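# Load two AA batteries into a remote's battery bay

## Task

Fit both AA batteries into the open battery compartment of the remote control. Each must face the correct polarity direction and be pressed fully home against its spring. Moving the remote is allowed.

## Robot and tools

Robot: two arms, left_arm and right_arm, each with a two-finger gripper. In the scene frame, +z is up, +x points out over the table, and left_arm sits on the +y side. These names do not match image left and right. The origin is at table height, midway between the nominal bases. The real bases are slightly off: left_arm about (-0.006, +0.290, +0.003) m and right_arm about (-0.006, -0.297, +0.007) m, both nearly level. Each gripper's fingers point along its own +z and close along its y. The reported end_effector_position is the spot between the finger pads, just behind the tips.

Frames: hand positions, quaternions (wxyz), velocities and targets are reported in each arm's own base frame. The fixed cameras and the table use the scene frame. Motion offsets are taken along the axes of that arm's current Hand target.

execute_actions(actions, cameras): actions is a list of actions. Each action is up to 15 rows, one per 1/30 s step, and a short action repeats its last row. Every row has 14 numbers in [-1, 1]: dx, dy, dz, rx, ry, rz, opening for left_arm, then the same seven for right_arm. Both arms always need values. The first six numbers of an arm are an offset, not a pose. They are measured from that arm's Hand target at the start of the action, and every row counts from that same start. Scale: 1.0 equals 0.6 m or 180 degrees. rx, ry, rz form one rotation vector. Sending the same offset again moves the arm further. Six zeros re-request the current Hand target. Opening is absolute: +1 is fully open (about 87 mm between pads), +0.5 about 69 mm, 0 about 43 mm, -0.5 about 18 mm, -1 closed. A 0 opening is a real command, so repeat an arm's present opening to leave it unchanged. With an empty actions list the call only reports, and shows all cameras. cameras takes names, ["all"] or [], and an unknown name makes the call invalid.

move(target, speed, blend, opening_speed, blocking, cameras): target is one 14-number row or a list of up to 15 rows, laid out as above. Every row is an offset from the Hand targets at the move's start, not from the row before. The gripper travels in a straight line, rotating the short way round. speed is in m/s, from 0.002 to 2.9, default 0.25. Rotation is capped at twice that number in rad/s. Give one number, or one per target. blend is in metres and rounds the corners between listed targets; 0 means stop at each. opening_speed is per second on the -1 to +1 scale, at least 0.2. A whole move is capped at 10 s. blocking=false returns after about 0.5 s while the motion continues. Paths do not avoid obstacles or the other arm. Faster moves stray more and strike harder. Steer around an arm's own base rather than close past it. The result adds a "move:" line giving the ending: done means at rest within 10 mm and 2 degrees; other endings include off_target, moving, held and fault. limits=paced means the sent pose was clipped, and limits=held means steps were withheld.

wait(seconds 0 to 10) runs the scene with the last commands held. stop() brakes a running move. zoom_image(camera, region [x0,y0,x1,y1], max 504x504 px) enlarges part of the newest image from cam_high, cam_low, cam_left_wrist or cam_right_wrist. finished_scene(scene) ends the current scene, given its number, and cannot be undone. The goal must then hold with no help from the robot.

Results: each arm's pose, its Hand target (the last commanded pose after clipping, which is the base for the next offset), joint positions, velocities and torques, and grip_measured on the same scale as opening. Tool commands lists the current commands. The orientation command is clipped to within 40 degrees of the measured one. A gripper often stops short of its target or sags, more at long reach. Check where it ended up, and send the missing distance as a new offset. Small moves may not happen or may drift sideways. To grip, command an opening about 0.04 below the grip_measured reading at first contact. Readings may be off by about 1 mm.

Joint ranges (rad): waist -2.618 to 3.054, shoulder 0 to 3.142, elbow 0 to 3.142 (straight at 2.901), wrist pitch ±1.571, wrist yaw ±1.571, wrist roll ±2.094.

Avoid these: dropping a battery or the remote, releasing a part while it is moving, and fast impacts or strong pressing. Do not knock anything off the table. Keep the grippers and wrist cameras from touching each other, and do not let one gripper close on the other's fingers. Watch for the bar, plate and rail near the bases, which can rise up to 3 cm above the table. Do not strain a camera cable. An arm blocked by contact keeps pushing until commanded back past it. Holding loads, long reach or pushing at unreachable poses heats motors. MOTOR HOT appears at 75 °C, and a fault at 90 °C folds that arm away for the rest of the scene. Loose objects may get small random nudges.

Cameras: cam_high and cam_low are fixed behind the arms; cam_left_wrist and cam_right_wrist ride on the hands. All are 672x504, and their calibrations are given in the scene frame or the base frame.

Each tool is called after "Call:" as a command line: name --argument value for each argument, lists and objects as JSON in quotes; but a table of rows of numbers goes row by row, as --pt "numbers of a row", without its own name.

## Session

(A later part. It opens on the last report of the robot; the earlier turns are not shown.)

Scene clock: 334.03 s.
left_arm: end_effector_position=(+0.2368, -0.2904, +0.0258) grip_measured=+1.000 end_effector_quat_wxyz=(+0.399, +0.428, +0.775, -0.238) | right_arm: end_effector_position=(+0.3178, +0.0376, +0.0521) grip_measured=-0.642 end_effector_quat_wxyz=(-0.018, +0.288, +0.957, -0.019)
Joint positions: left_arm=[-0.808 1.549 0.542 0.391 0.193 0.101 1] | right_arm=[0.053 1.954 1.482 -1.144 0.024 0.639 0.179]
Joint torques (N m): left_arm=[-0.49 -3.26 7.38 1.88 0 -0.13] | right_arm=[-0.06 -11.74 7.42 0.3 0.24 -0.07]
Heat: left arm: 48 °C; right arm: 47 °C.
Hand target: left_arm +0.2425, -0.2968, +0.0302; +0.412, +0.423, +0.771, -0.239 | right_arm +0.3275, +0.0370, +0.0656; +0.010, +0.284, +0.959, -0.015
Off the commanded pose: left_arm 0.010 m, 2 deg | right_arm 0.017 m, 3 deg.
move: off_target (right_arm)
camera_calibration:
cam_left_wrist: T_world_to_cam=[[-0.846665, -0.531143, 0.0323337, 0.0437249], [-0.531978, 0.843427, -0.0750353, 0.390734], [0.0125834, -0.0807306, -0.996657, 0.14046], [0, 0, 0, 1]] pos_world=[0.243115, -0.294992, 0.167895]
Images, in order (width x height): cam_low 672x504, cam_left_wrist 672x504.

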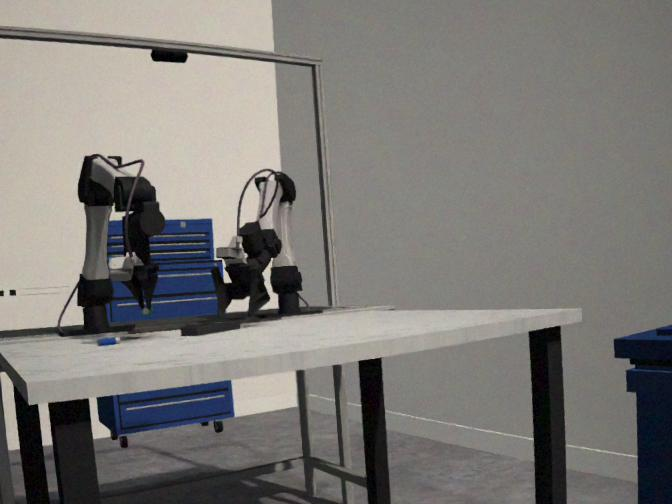

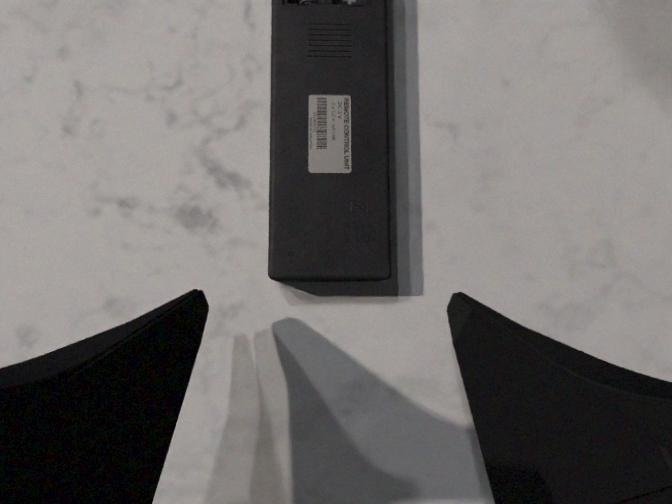

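Call:
move --target '[0.003,0.003,0.057,0,0,0,1,0,0,0,0,0,0,-0.68]' --speed 0.08 --cameras '["cam_left_wrist","cam_low"]'

Call:
zoom_image --camera "cam_low" --region '[140, 220, 320, 360]'

Scene clock: 339.47 s.
left_arm: end_effector_position=(+0.2479, -0.3080, +0.0009) grip_measured=+1.000 end_effector_quat_wxyz=(+0.393, +0.430, +0.778, -0.236) | right_arm: end_effector_position=(+0.3178, +0.0376, +0.0521) grip_measured=-0.642 end_effector_quat_wxyz=(-0.018, +0.288, +0.957, -0.019)
Joint positions: left_arm=[-0.823 1.717 0.596 0.489 0.181 0.095 1] | right_arm=[0.053 1.954 1.482 -1.144 0.024 0.639 0.179]
Joint torques (N m): left_arm=[-0.43 -4.03 8.55 1.82 -0.01 -0.18] | right_arm=[-0.08 -11.96 7.54 0.35 0.26 -0.07]
Heat: left arm: 47 °C; right arm: 47 °C.
Hand target: left_arm +0.2582, -0.3195, +0.0099; +0.412, +0.423, +0.771, -0.239 | right_arm +0.3275, +0.0370, +0.0656; +0.010, +0.284, +0.959, -0.015
Off the commanded pose: left_arm 0.018 m, 3 deg | right_arm 0.017 m, 3 deg.
move: off_target (left_arm, right_arm)
camera_calibration:
cam_left_wrist: T_world_to_cam=[[-0.847497, -0.529737, 0.0335876, 0.0452902], [-0.530792, 0.845415, -0.0594509, 0.409931], [0.00309788, -0.0682125, -0.997666, 0.120238], [0, 0, 0, 1]] pos_world=[0.255599, -0.314368, 0.142807]
Images, in order (width x height): cam_low 672x504, cam_left_wrist 672x504.

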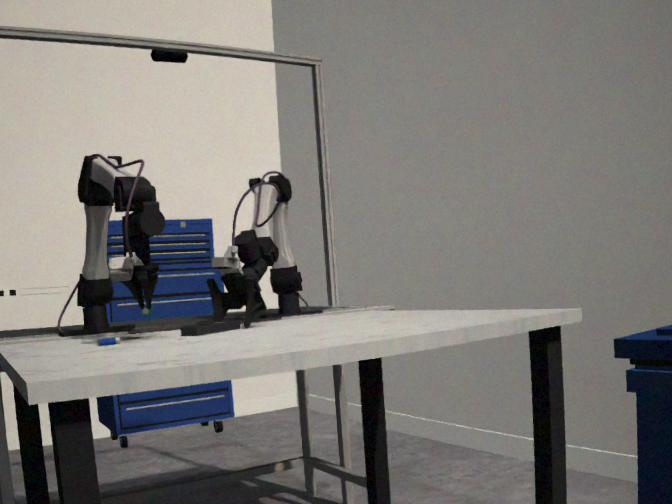

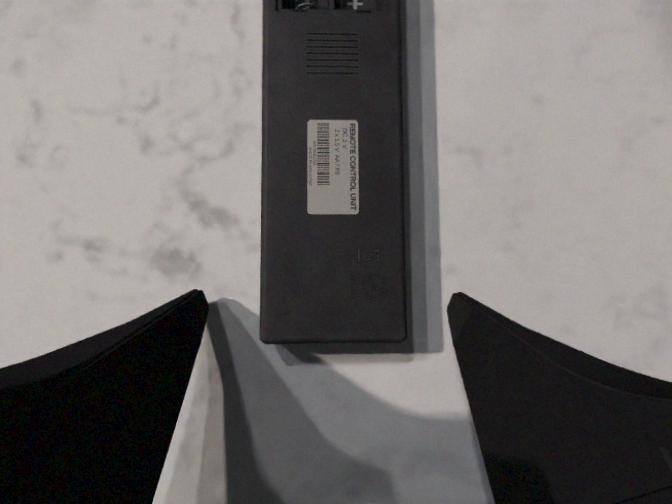

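Scaled by 2.800 from the camera's 672x504 image, which has a finer 960x720 frame.

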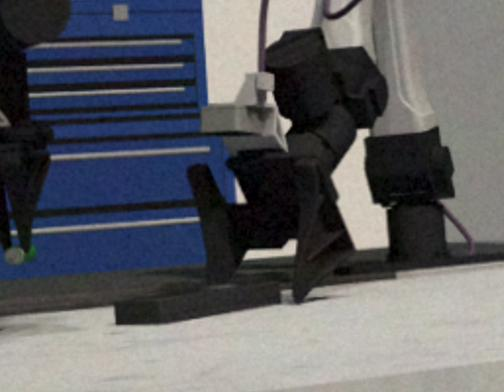

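Call:
move --pt "-0.0112 0 0.006 0 0 0 1 0 0 0 0 0 0 -0.68" --pt "-0.0112 0 0.006 0 0 0 0.06 0 0 0 0 0 0 -0.68" --speed 0.08 --opening_speed 0.5 --cameras '["cam_left_wrist","cam_right_wrist"]'

Call:
zoom_image --camera "cam_right_wrist" --region '[80, 180, 280, 380]'

Scene clock: 347.77 s.
left_arm: end_effector_position=(+0.2541, -0.3165, +0.0077) grip_measured=+0.084 end_effector_quat_wxyz=(+0.401, +0.428, +0.773, -0.239) | right_arm: end_effector_position=(+0.3178, +0.0376, +0.0521) grip_measured=-0.642 end_effector_quat_wxyz=(-0.018, +0.288, +0.957, -0.019)
Joint positions: left_arm=[-0.827 1.727 0.628 0.489 0.178 0.092 0.542] | right_arm=[0.053 1.954 1.482 -1.144 0.024 0.639 0.179]
Joint torques (N m): left_arm=[-0.43 -4.21 8.75 1.66 -0.03 -0.14] | right_arm=[0.02 -11.58 7.47 0.4 0.22 -0.1]
Heat: left arm: 47 °C; right arm: 48 °C.
Hand target: left_arm +0.2619, -0.3252, +0.0137; +0.412, +0.423, +0.771, -0.239 | right_arm +0.3275, +0.0370, +0.0656; +0.010, +0.284, +0.959, -0.015
Off the commanded pose: left_arm 0.013 m, 1 deg | right_arm 0.017 m, 3 deg.
move: off_target (left_arm, right_arm); target 2's new opening was sent with left_arm's hand 0.013 m and 1 deg from that target
camera_calibration:
cam_left_wrist: T_world_to_cam=[[-0.847614, -0.52973, 0.0305925, 0.0458491], [-0.530362, 0.844034, -0.0795203, 0.420445], [0.0163032, -0.0836277, -0.996364, 0.118191], [0, 0, 0, 1]] pos_world=[0.259923, -0.320698, 0.149793]
cam_right_wrist: T_world_to_cam=[[-0.540386, -0.840775, 0.032882, 0.197767], [-0.521759, 0.365494, 0.770832, 0.134329], [-0.660114, 0.39939, -0.63619, 0.373472], [0, 0, 0, 1]] pos_world=[0.423492, -0.0319795, 0.127551]
Images, in order (width x height): cam_left_wrist 672x504, cam_right_wrist 672x504.

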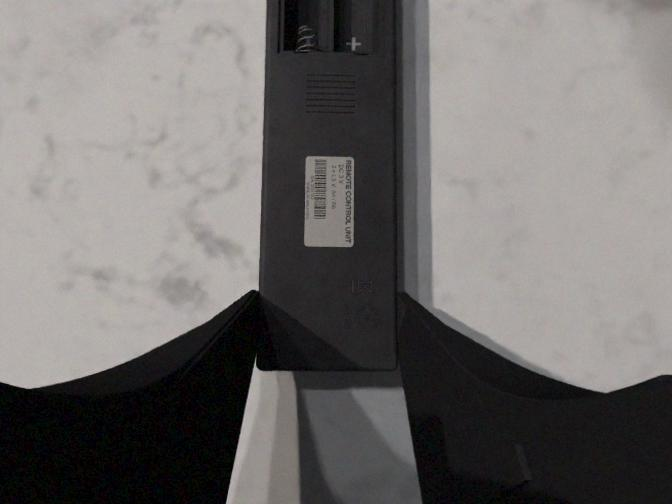

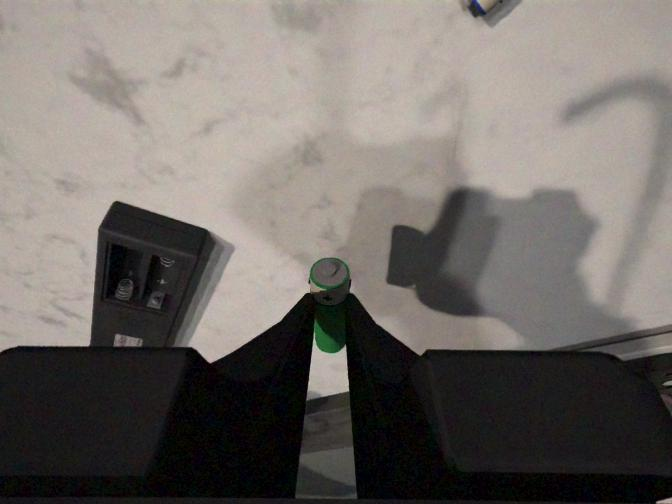

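Scaled by 2.520 from the camera's 672x504 image, which has a finer 960x720 frame.

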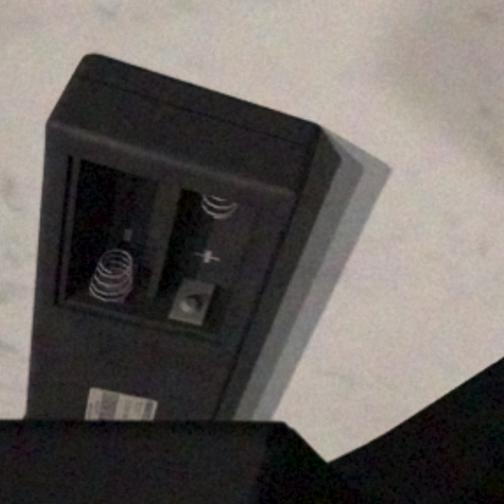

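Call:
move --target '[0,0,0,0,0,0,0.03,0.0598,0.1678,-0.025,-0.0078,0.0068,0.1475,-0.68]' --speed 0.12 --cameras '["all"]'

Call:
zoom_image --camera "cam_right_wrist" --region '[220, 120, 440, 340]'

Call:
zoom_image --camera "cam_left_wrist" --region '[220, 0, 440, 220]'

Scene clock: 377.67 s.
left_arm: end_effector_position=(+0.2541, -0.3165, +0.0077) grip_measured=+0.084 end_effector_quat_wxyz=(+0.401, +0.428, +0.773, -0.239) | right_arm: end_effector_position=(+0.3455, +0.1341, +0.0720) grip_measured=-0.642 end_effector_quat_wxyz=(+0.002, +0.492, +0.870, -0.010)
Joint positions: left_arm=[-0.827 1.727 0.628 0.489 0.178 0.092 0.542] | right_arm=[0.27 2.01 1.649 -1.221 0.018 1.3 0.179]
Joint torques (N m): left_arm=[-0.46 -4.21 8.75 1.65 -0.01 -0.14] | right_arm=[0.46 -8.85 7.51 0.39 0.06 0.21]
Heat: left arm: 49 °C; right arm: 49 °C.
Hand target: left_arm +0.2619, -0.3252, +0.0137; +0.412, +0.423, +0.771, -0.239 | right_arm +0.3521, +0.1414, +0.0772; +0.006, +0.497, +0.868, +0.002
Off the commanded pose: left_arm 0.013 m, 1 deg | right_arm 0.011 m, 2 deg.
move: off_target (left_arm, right_arm)
camera_calibration:
cam_left_wrist: T_world_to_cam=[[-0.847614, -0.52973, 0.0305925, 0.0458491], [-0.530362, 0.844034, -0.0795203, 0.420445], [0.0163032, -0.0836277, -0.996364, 0.118191], [0, 0, 0, 1]] pos_world=[0.259923, -0.320698, 0.149793]
cam_right_wrist: T_world_to_cam=[[-0.84998, -0.526806, 0.00310189, 0.360129], [-0.348273, 0.566323, 0.746983, 0.0130145], [-0.395272, 0.63384, -0.664836, 0.245053], [0, 0, 0, 1]] pos_world=[0.407497, 0.0270231, 0.152081]

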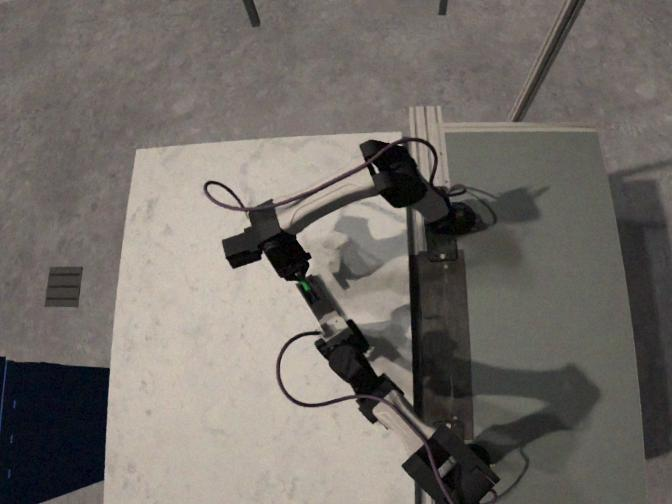

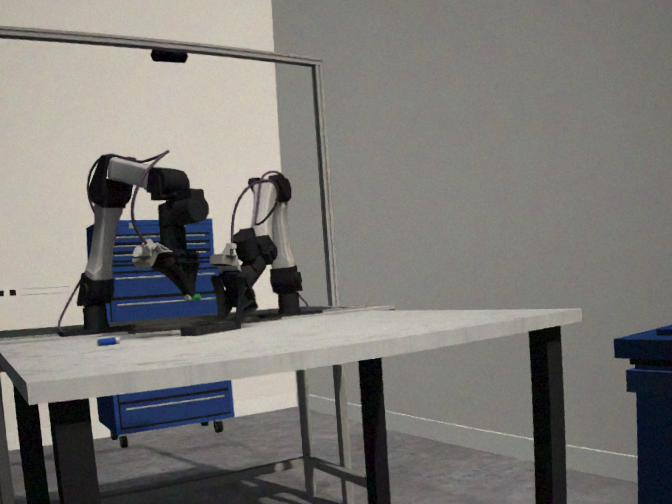

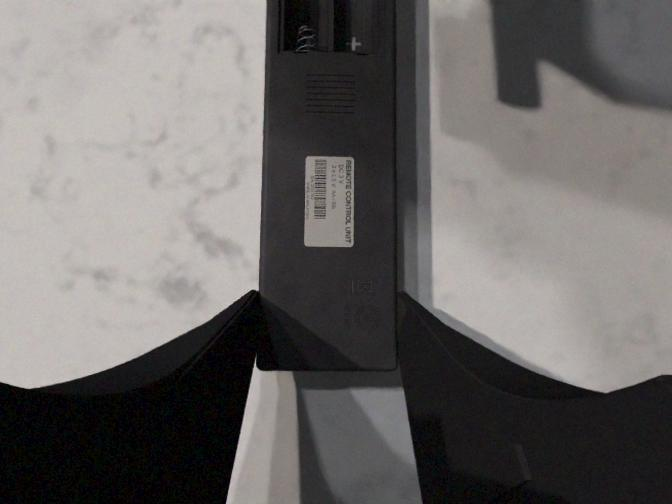

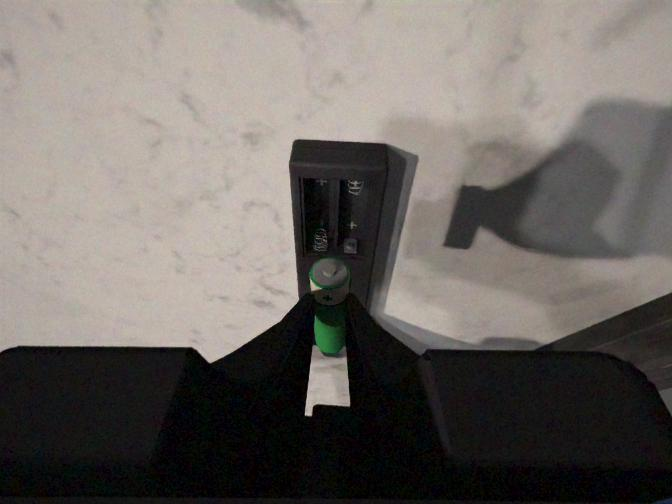

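Scaled by 2.291 from the camera's 672x504 image, which has a finer 960x720 frame.

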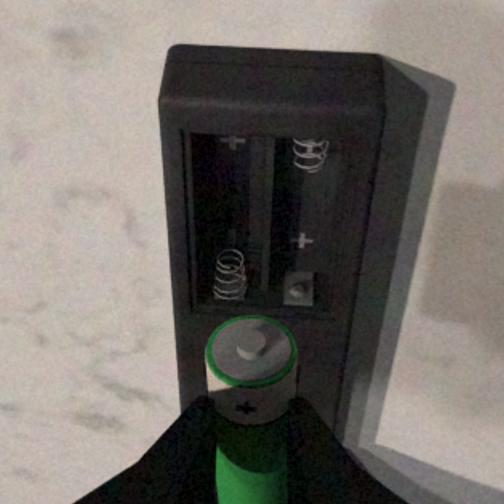

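Scaled by 2.291 from the camera's 672x504 image, which has a finer 960x720 frame.

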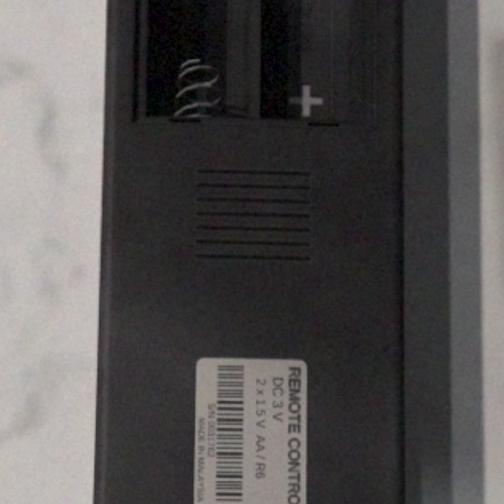

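Call:
move --target '[0,0,0,0,0,0,0.03,0.0217,0.0097,0.0417,0,-0.1,0.0067,-0.68]' --speed 0.1 --cameras '["all"]'

Call:
zoom_image --camera "cam_right_wrist" --region '[220, 120, 440, 340]'

Call:
zoom_image --camera "cam_left_wrist" --region '[220, 0, 440, 220]'

Call:
zoom_image --camera "cam_low" --region '[120, 200, 320, 360]'

Scene clock: 420.83 s.
left_arm: end_effector_position=(+0.2541, -0.3165, +0.0077) grip_measured=+0.084 end_effector_quat_wxyz=(+0.401, +0.428, +0.773, -0.239) | right_arm: end_effector_position=(+0.3455, +0.1534, +0.0492) grip_measured=-0.642 end_effector_quat_wxyz=(+0.127, +0.494, +0.856, -0.083)
Joint positions: left_arm=[-0.827 1.727 0.628 0.489 0.178 0.092 0.542] | right_arm=[0.452 2.01 1.573 -1.129 0.305 1.499 0.179]
Joint torques (N m): left_arm=[-0.42 -4.16 8.75 1.66 -0.01 -0.14] | right_arm=[0.2 -10.35 5.3 0.6 0.43 0.19]
Heat: left arm: 50 °C; right arm: 46 °C.
Hand target: left_arm +0.2619, -0.3252, +0.0137; +0.412, +0.423, +0.771, -0.239 | right_arm +0.3509, +0.1556, +0.0522; +0.142, +0.500, +0.851, -0.075
Off the commanded pose: left_arm 0.013 m, 1 deg | right_arm 0.006 m, 2 deg.
move: off_target (left_arm)
camera_calibration:
cam_left_wrist: T_world_to_cam=[[-0.847614, -0.52973, 0.0305925, 0.0458491], [-0.530362, 0.844034, -0.0795203, 0.420445], [0.0163032, -0.0836277, -0.996364, 0.118191], [0, 0, 0, 1]] pos_world=[0.259923, -0.320698, 0.149793]
cam_right_wrist: T_world_to_cam=[[-0.858616, -0.512542, 0.00890793, 0.370978], [-0.432002, 0.732831, 0.525673, 0.0334378], [-0.275958, 0.447503, -0.85064, 0.214123], [0, 0, 0, 1]] pos_world=[0.392062, 0.0698172, 0.161259]

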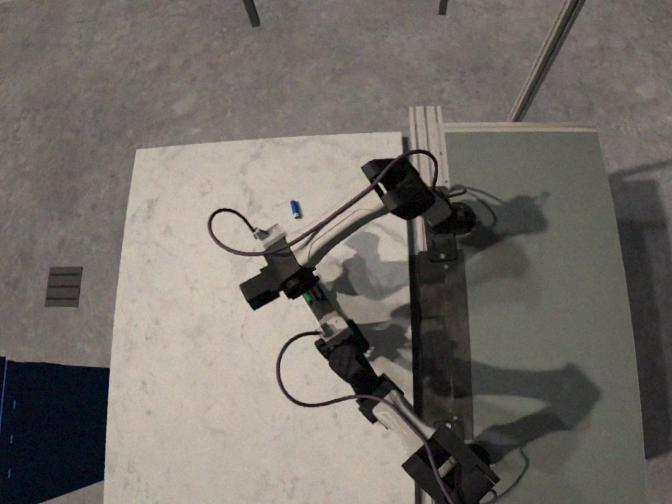

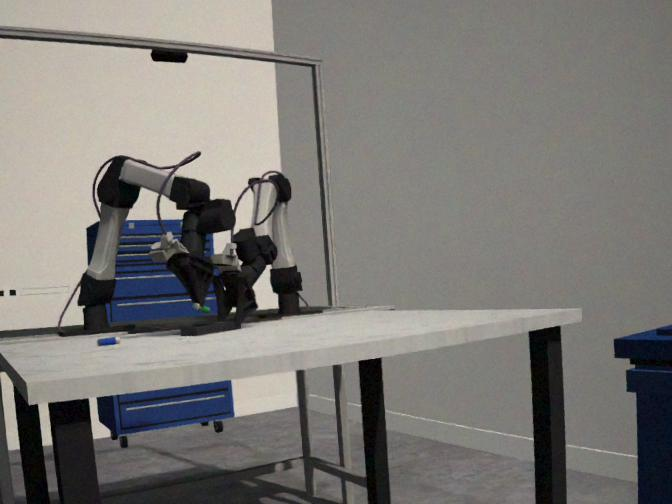

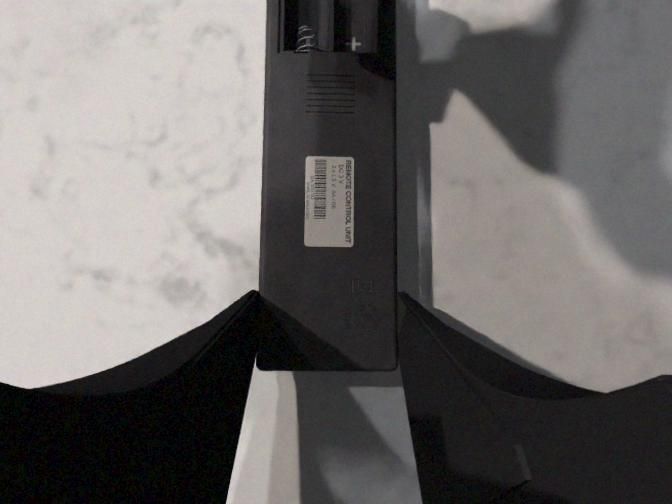

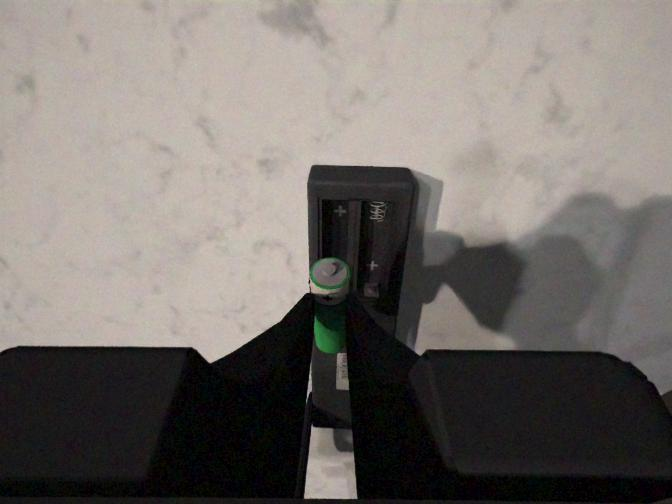

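Scaled by 2.291 from the camera's 672x504 image, which has a finer 960x720 frame.

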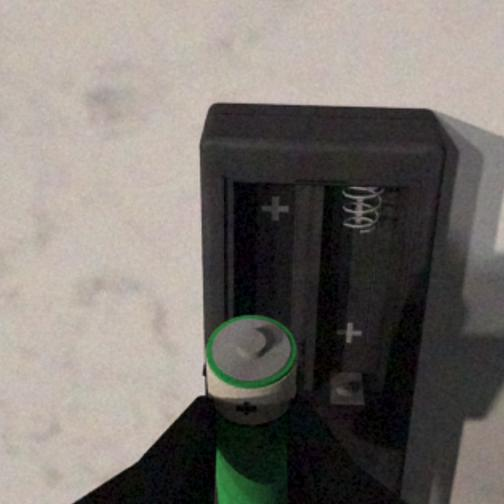

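Scaled by 2.291 from the camera's 672x504 image, which has a finer 960x720 frame.

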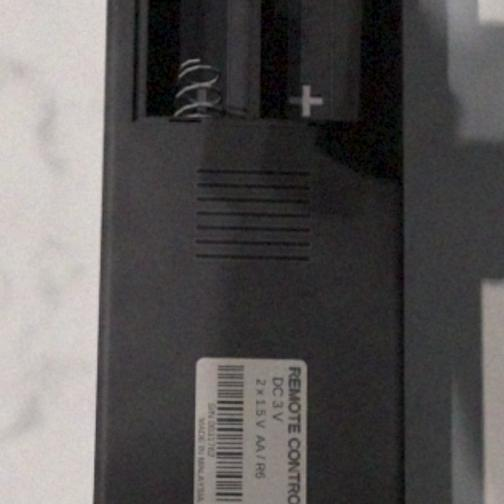

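Scaled by 2.520 from the camera's 672x504 image, which has a finer 960x720 frame.

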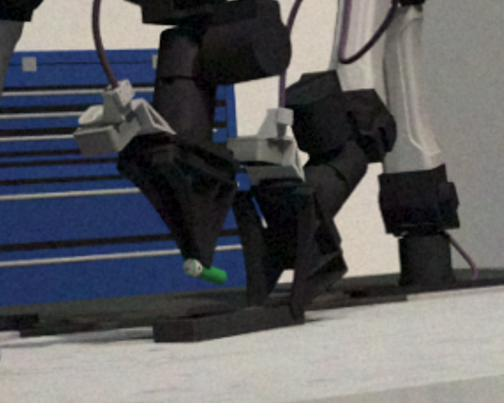

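Call:
move --target '[0,0,0,0,0,0,0.03,0.0022,-0.0087,0.0465,0,0,0,-0.68]' --speed 0.06 --cameras '["cam_low","cam_right_wrist","cam_left_wrist"]'

Call:
zoom_image --camera "cam_right_wrist" --region '[260, 180, 420, 340]'

Call:
zoom_image --camera "cam_low" --region '[140, 260, 300, 360]'

Call:
zoom_image --camera "cam_left_wrist" --region '[220, 0, 440, 220]'

Scene clock: 455.37 s.
left_arm: end_effector_position=(+0.2541, -0.3165, +0.0077) grip_measured=+0.084 end_effector_quat_wxyz=(+0.401, +0.428, +0.773, -0.239) | right_arm: end_effector_position=(+0.3436, +0.1492, +0.0243) grip_measured=-0.642 end_effector_quat_wxyz=(+0.130, +0.498, +0.854, -0.079)
Joint positions: left_arm=[-0.827 1.727 0.628 0.489 0.178 0.092 0.542] | right_arm=[0.445 2.01 1.471 -1.016 0.306 1.499 0.179]
Joint torques (N m): left_arm=[-0.43 -4.19 8.77 1.66 -0.01 -0.14] | right_arm=[-0.51 -9.59 5.3 0.56 0.36 -0.05]
Heat: left arm: 50 °C; right arm: 47 °C.
Hand target: left_arm +0.2619, -0.3252, +0.0137; +0.412, +0.423, +0.771, -0.239 | right_arm +0.3503, +0.1465, +0.0252; +0.142, +0.500, +0.851, -0.076
Off the commanded pose: left_arm 0.013 m, 1 deg | right_arm 0.007 m, 1 deg.
move: off_target (left_arm)
camera_calibration:
cam_left_wrist: T_world_to_cam=[[-0.847614, -0.52973, 0.0305925, 0.0458491], [-0.530362, 0.844034, -0.0795203, 0.420445], [0.0163032, -0.0836277, -0.996364, 0.118191], [0, 0, 0, 1]] pos_world=[0.259923, -0.320698, 0.149793]
cam_right_wrist: T_world_to_cam=[[-0.862533, -0.505997, -0.00214302, 0.367959], [-0.431988, 0.734157, 0.523832, 0.0486008], [-0.263484, 0.452748, -0.851819, 0.18927], [0, 0, 0, 1]] pos_world=[0.388241, 0.0648139, 0.136554]
Images, in order (width x height): cam_low 672x504, cam_left_wrist 672x504, cam_right_wrist 672x504.

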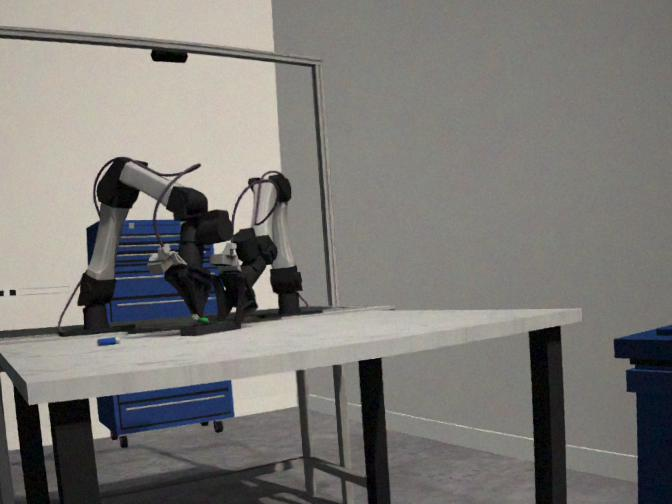

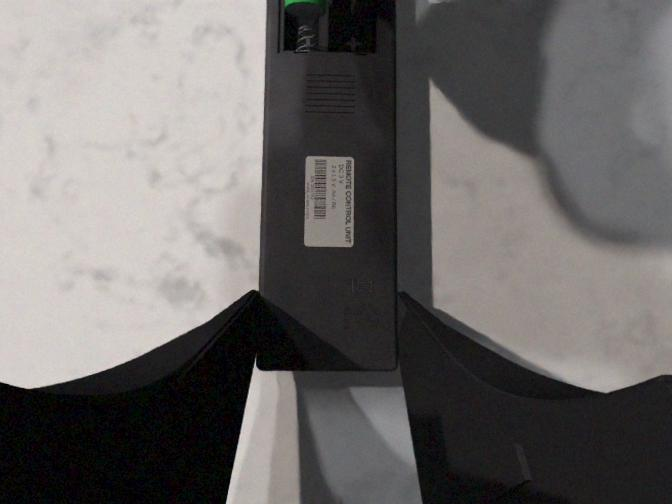

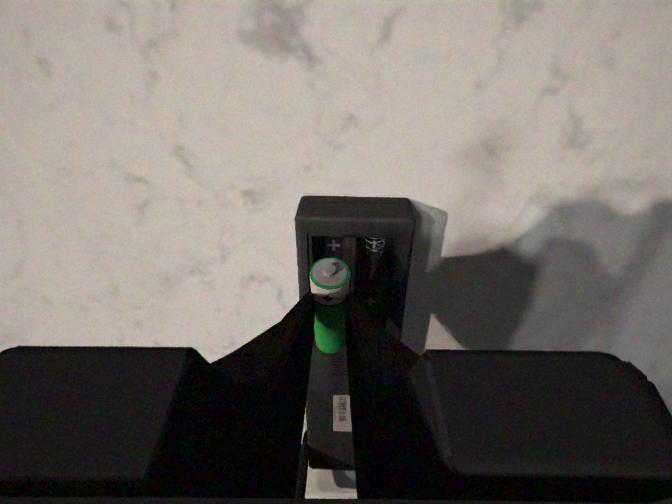

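Scaled by 3.150 from the camera's 672x504 image, which has a finer 960x720 frame.

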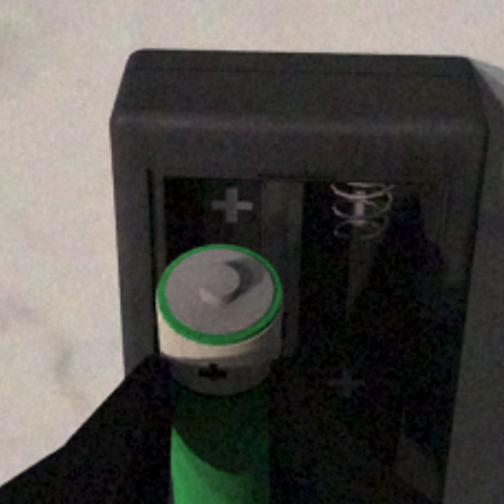

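Scaled by 3.150 from the camera's 672x504 image, which has a finer 960x720 frame.

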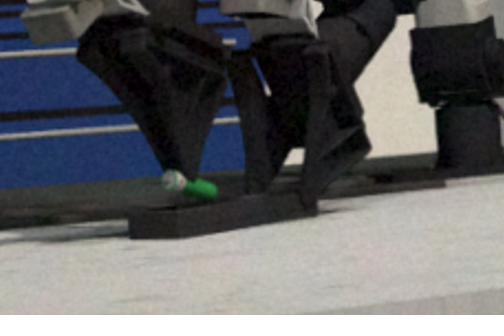

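Scaled by 2.291 from the camera's 672x504 image, which has a finer 960x720 frame.

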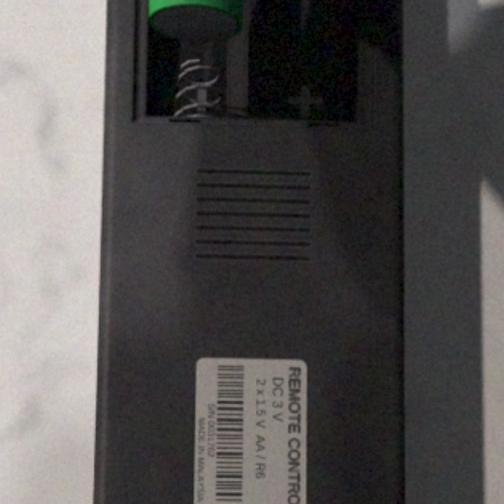

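Call:
move --target '[0,0,0,0,0,0,0.03,-0.006,-0.001,0.019,0,0,0,-0.68]' --speed 0.05 --cameras '["cam_low","cam_right_wrist","cam_left_wrist"]'

Call:
zoom_image --camera "cam_right_wrist" --region '[260, 180, 420, 340]'

Call:
zoom_image --camera "cam_low" --region '[140, 260, 300, 360]'

Call:
zoom_image --camera "cam_left_wrist" --region '[220, 0, 440, 220]'

Scene clock: 471.30 s.
left_arm: end_effector_position=(+0.2541, -0.3165, +0.0077) grip_measured=+0.084 end_effector_quat_wxyz=(+0.401, +0.428, +0.773, -0.239) | right_arm: end_effector_position=(+0.3476, +0.1430, +0.0166) grip_measured=-0.642 end_effector_quat_wxyz=(+0.132, +0.503, +0.851, -0.077)
Joint positions: left_arm=[-0.827 1.727 0.628 0.489 0.178 0.092 0.542] | right_arm=[0.425 2.015 1.446 -0.975 0.306 1.489 0.179]
Joint torques (N m): left_arm=[-0.43 -4.21 8.75 1.66 -0.02 -0.13] | right_arm=[-0.61 -9.14 5.41 0.55 0.47 -0.13]
Heat: left arm: 50 °C; right arm: 47 °C.
Hand target: left_arm +0.2619, -0.3252, +0.0137; +0.412, +0.423, +0.771, -0.239 | right_arm +0.3534, +0.1402, +0.0155; +0.142, +0.500, +0.851, -0.076
Off the commanded pose: left_arm 0.013 m, 1 deg | right_arm 0.006 m, 1 deg.
move: off_target (left_arm)
camera_calibration:
cam_left_wrist: T_world_to_cam=[[-0.847614, -0.52973, 0.0305925, 0.0458491], [-0.530362, 0.844034, -0.0795203, 0.420445], [0.0163032, -0.0836277, -0.996364, 0.118191], [0, 0, 0, 1]] pos_world=[0.259923, -0.320698, 0.149793]
cam_right_wrist: T_world_to_cam=[[-0.867675, -0.497026, -0.0102987, 0.368993], [-0.428297, 0.736853, 0.523077, 0.0572527], [-0.252394, 0.458271, -0.852224, 0.18199], [0, 0, 0, 1]] pos_world=[0.39062, 0.0578115, 0.128948]
Images, in order (width x height): cam_low 672x504, cam_left_wrist 672x504, cam_right_wrist 672x504.

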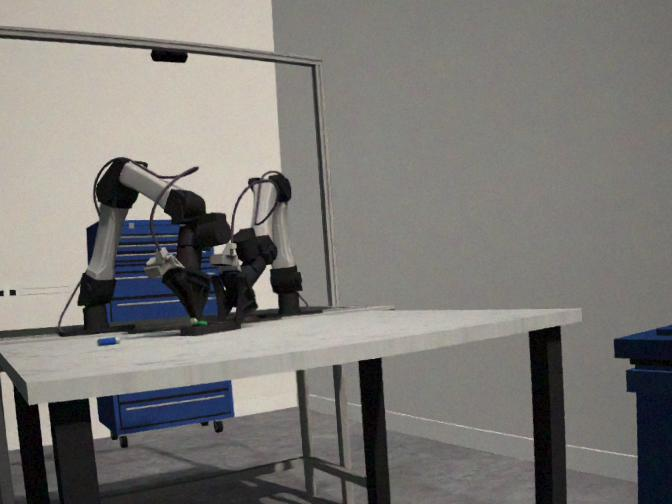

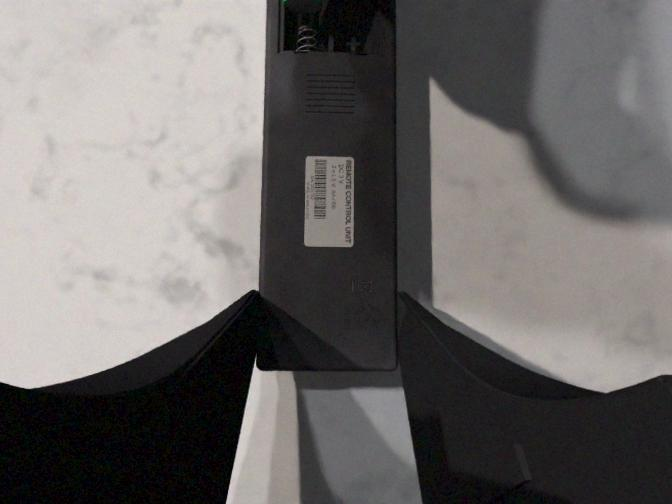

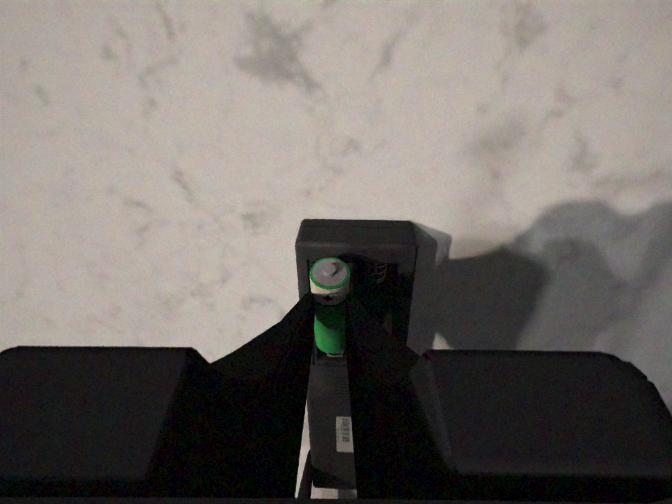

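Scaled by 3.150 from the camera's 672x504 image, which has a finer 960x720 frame.

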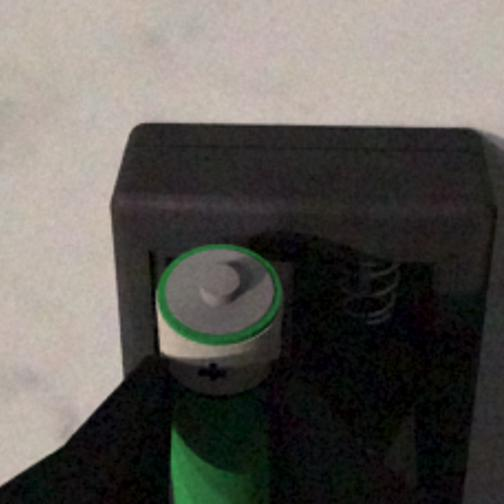

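Scaled by 3.150 from the camera's 672x504 image, which has a finer 960x720 frame.

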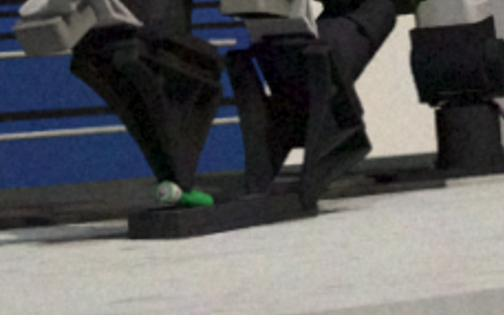

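Scaled by 2.291 from the camera's 672x504 image, which has a finer 960x720 frame.

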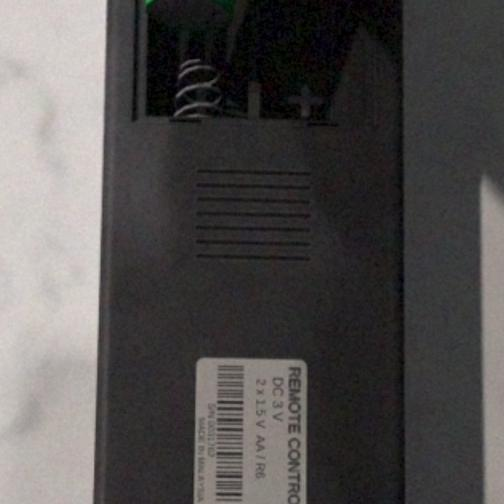

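Call:
move --target '[0,0,0,0,0,0,0.03,0.0137,0,0.0095,0,0,0,-0.68]' --speed 0.05 --cameras '["cam_low","cam_right_wrist","cam_left_wrist"]'

Call:
zoom_image --camera "cam_right_wrist" --region '[260, 180, 420, 340]'

Call:
zoom_image --camera "cam_low" --region '[140, 260, 300, 360]'

Call:
zoom_image --camera "cam_left_wrist" --region '[220, 0, 440, 220]'

Scene clock: 477.07 s.
left_arm: end_effector_position=(+0.2541, -0.3165, +0.0077) grip_measured=+0.084 end_effector_quat_wxyz=(+0.401, +0.428, +0.773, -0.239) | right_arm: end_effector_position=(+0.3467, +0.1437, +0.0110) grip_measured=-0.677 end_effector_quat_wxyz=(+0.132, +0.501, +0.852, -0.077)
Joint positions: left_arm=[-0.827 1.727 0.628 0.489 0.178 0.092 0.542] | right_arm=[0.429 2.022 1.433 -0.957 0.306 1.489 0.161]
Joint torques (N m): left_arm=[-0.43 -4.21 8.75 1.65 -0.01 -0.14] | right_arm=[0.42 -8.87 4.89 0.71 0.45 0.07]
Heat: left arm: 50 °C; right arm: 47 °C.
Hand target: left_arm +0.2619, -0.3252, +0.0137; +0.412, +0.423, +0.771, -0.239 | right_arm +0.3505, +0.1454, +0.0074; +0.142, +0.500, +0.851, -0.076
Off the commanded pose: left_arm 0.013 m, 1 deg | right_arm 0.006 m, 1 deg.
move: off_target (left_arm)
camera_calibration:
cam_left_wrist: T_world_to_cam=[[-0.847614, -0.52973, 0.0305925, 0.0458491], [-0.530362, 0.844034, -0.0795203, 0.420445], [0.0163032, -0.0836277, -0.996364, 0.118191], [0, 0, 0, 1]] pos_world=[0.259923, -0.320698, 0.149793]
cam_right_wrist: T_world_to_cam=[[-0.86599, -0.499987, -0.00858754, 0.368311], [-0.430095, 0.735956, 0.522864, 0.0599605], [-0.255105, 0.456489, -0.852373, 0.177901], [0, 0, 0, 1]] pos_world=[0.390126, 0.0588122, 0.12345]
Images, in order (width x height): cam_low 672x504, cam_left_wrist 672x504, cam_right_wrist 672x504.

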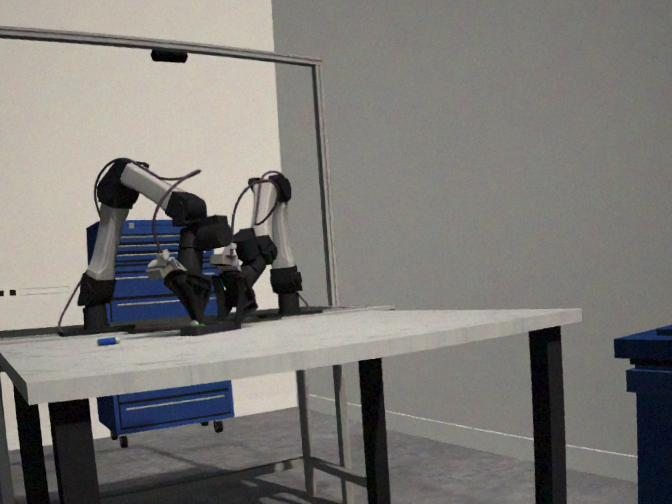

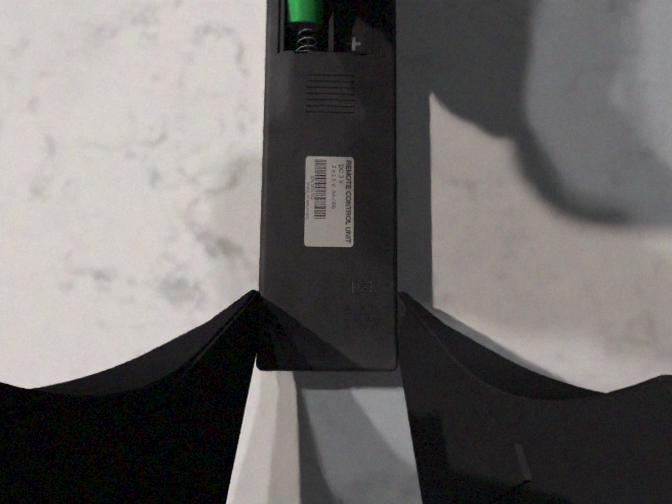

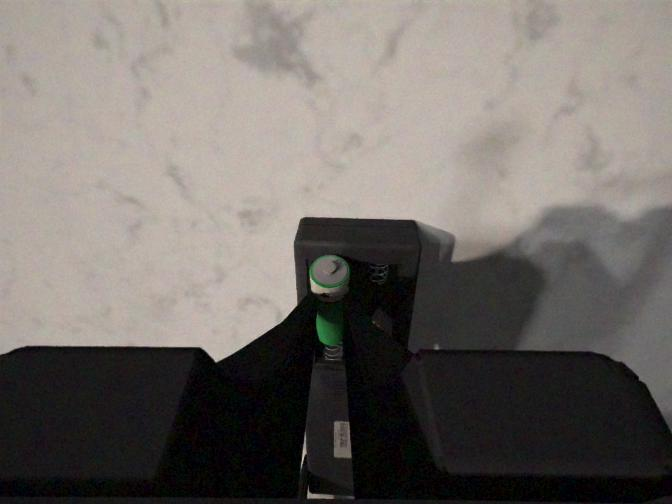

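Scaled by 3.150 from the camera's 672x504 image, which has a finer 960x720 frame.

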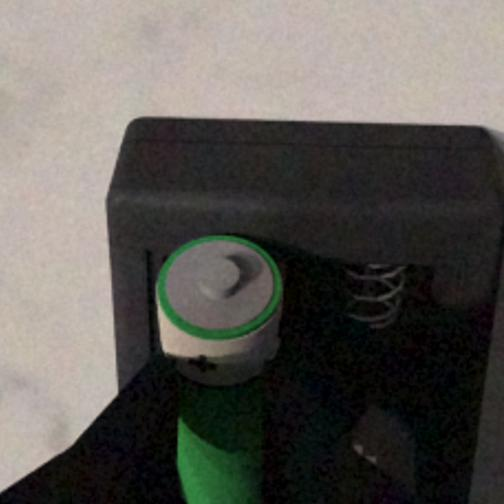

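Scaled by 3.150 from the camera's 672x504 image, which has a finer 960x720 frame.

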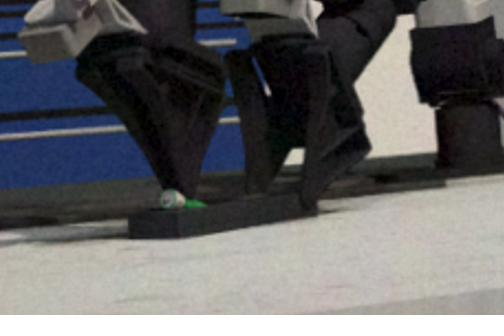

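Scaled by 2.291 from the camera's 672x504 image, which has a finer 960x720 frame.

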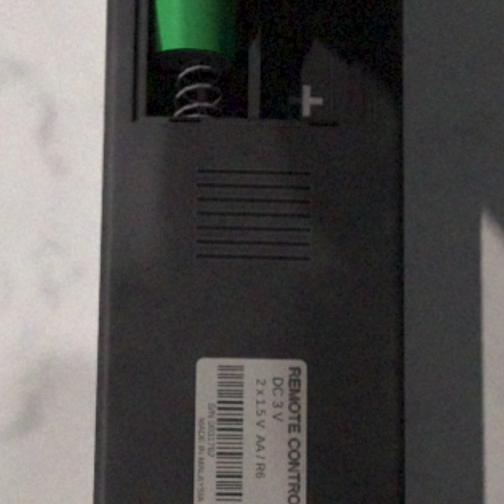

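Call:
move --pt "0 0 0 0 0 0 0.03 0 0 0 0 0 0 -0.45" --pt "0 0 0 0 0 0 0.03 0 0 -0.07 0 0 0 -0.45" --speed 0.06 --opening_speed 0.5 --cameras '["cam_low","cam_right_wrist","cam_left_wrist"]'

Call:
zoom_image --camera "cam_right_wrist" --region '[230, 150, 450, 370]'

Call:
zoom_image --camera "cam_low" --region '[140, 260, 300, 360]'

Call:
zoom_image --camera "cam_left_wrist" --region '[220, 0, 440, 220]'

Scene clock: 493.87 s.
left_arm: end_effector_position=(+0.2541, -0.3165, +0.0077) grip_measured=+0.084 end_effector_quat_wxyz=(+0.401, +0.428, +0.773, -0.239) | right_arm: end_effector_position=(+0.3332, +0.1513, +0.0309) grip_measured=-0.450 end_effector_quat_wxyz=(+0.120, +0.493, +0.857, -0.096)
Joint positions: left_arm=[-0.827 1.727 0.628 0.489 0.178 0.092 0.542] | right_arm=[0.462 2.011 1.498 -1.087 0.306 1.511 0.275]
Joint torques (N m): left_arm=[-0.42 -4.18 8.72 1.66 -0.02 -0.15] | right_arm=[0.44 -12.15 7.39 0.37 0.43 0.22]
Heat: left arm: 50 °C; right arm: 46 °C.
Hand target: left_arm +0.2619, -0.3252, +0.0137; +0.412, +0.423, +0.771, -0.239 | right_arm +0.3436, +0.1568, +0.0473; +0.142, +0.500, +0.851, -0.076
Off the commanded pose: left_arm 0.013 m, 1 deg | right_arm 0.020 m, 4 deg.
move: off_target (left_arm, right_arm)
camera_calibration:
cam_left_wrist: T_world_to_cam=[[-0.847614, -0.52973, 0.0305925, 0.0458491], [-0.530362, 0.844034, -0.0795203, 0.420445], [0.0163032, -0.0836277, -0.996364, 0.118191], [0, 0, 0, 1]] pos_world=[0.259923, -0.320698, 0.149793]
cam_right_wrist: T_world_to_cam=[[-0.85889, -0.510758, 0.0378835, 0.358369], [-0.417499, 0.741069, 0.525844, 0.033155], [-0.296653, 0.435826, -0.849737, 0.204758], [0, 0, 0, 1]] pos_world=[0.382384, 0.0692311, 0.14298]
Images, in order (width x height): cam_low 672x504, cam_left_wrist 672x504, cam_right_wrist 672x504.

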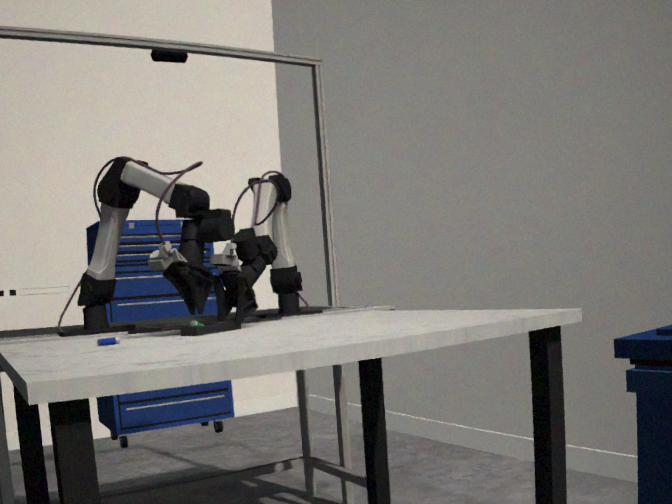

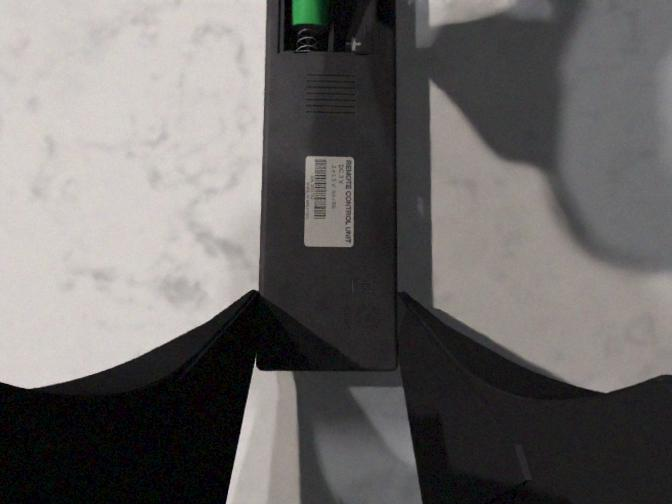

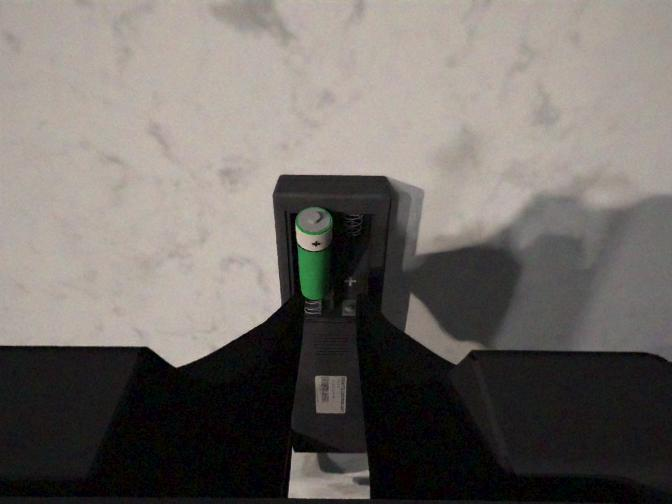

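Scaled by 2.291 from the camera's 672x504 image, which has a finer 960x720 frame.

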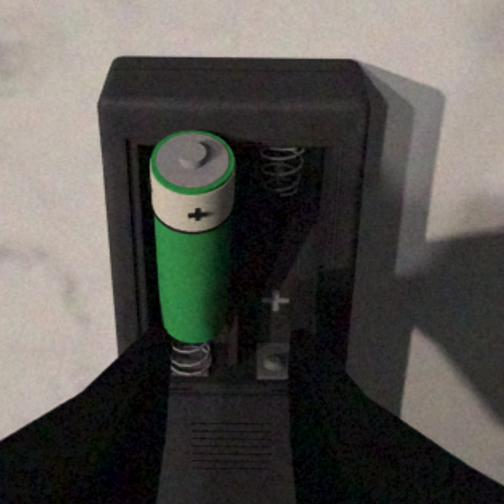

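Scaled by 3.150 from the camera's 672x504 image, which has a finer 960x720 frame.

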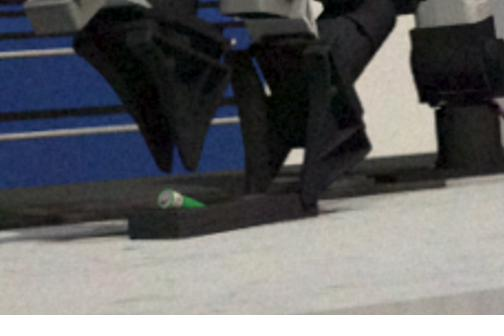

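Scaled by 2.291 from the camera's 672x504 image, which has a finer 960x720 frame.

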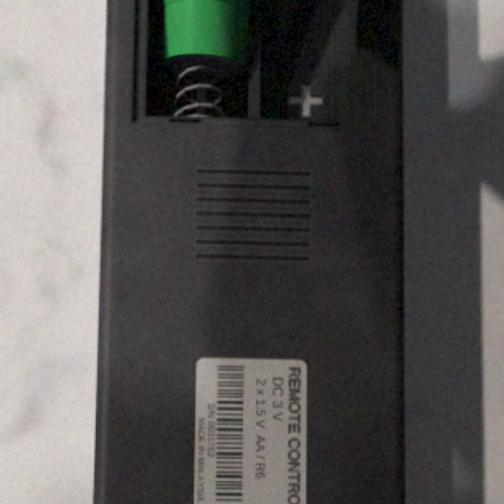

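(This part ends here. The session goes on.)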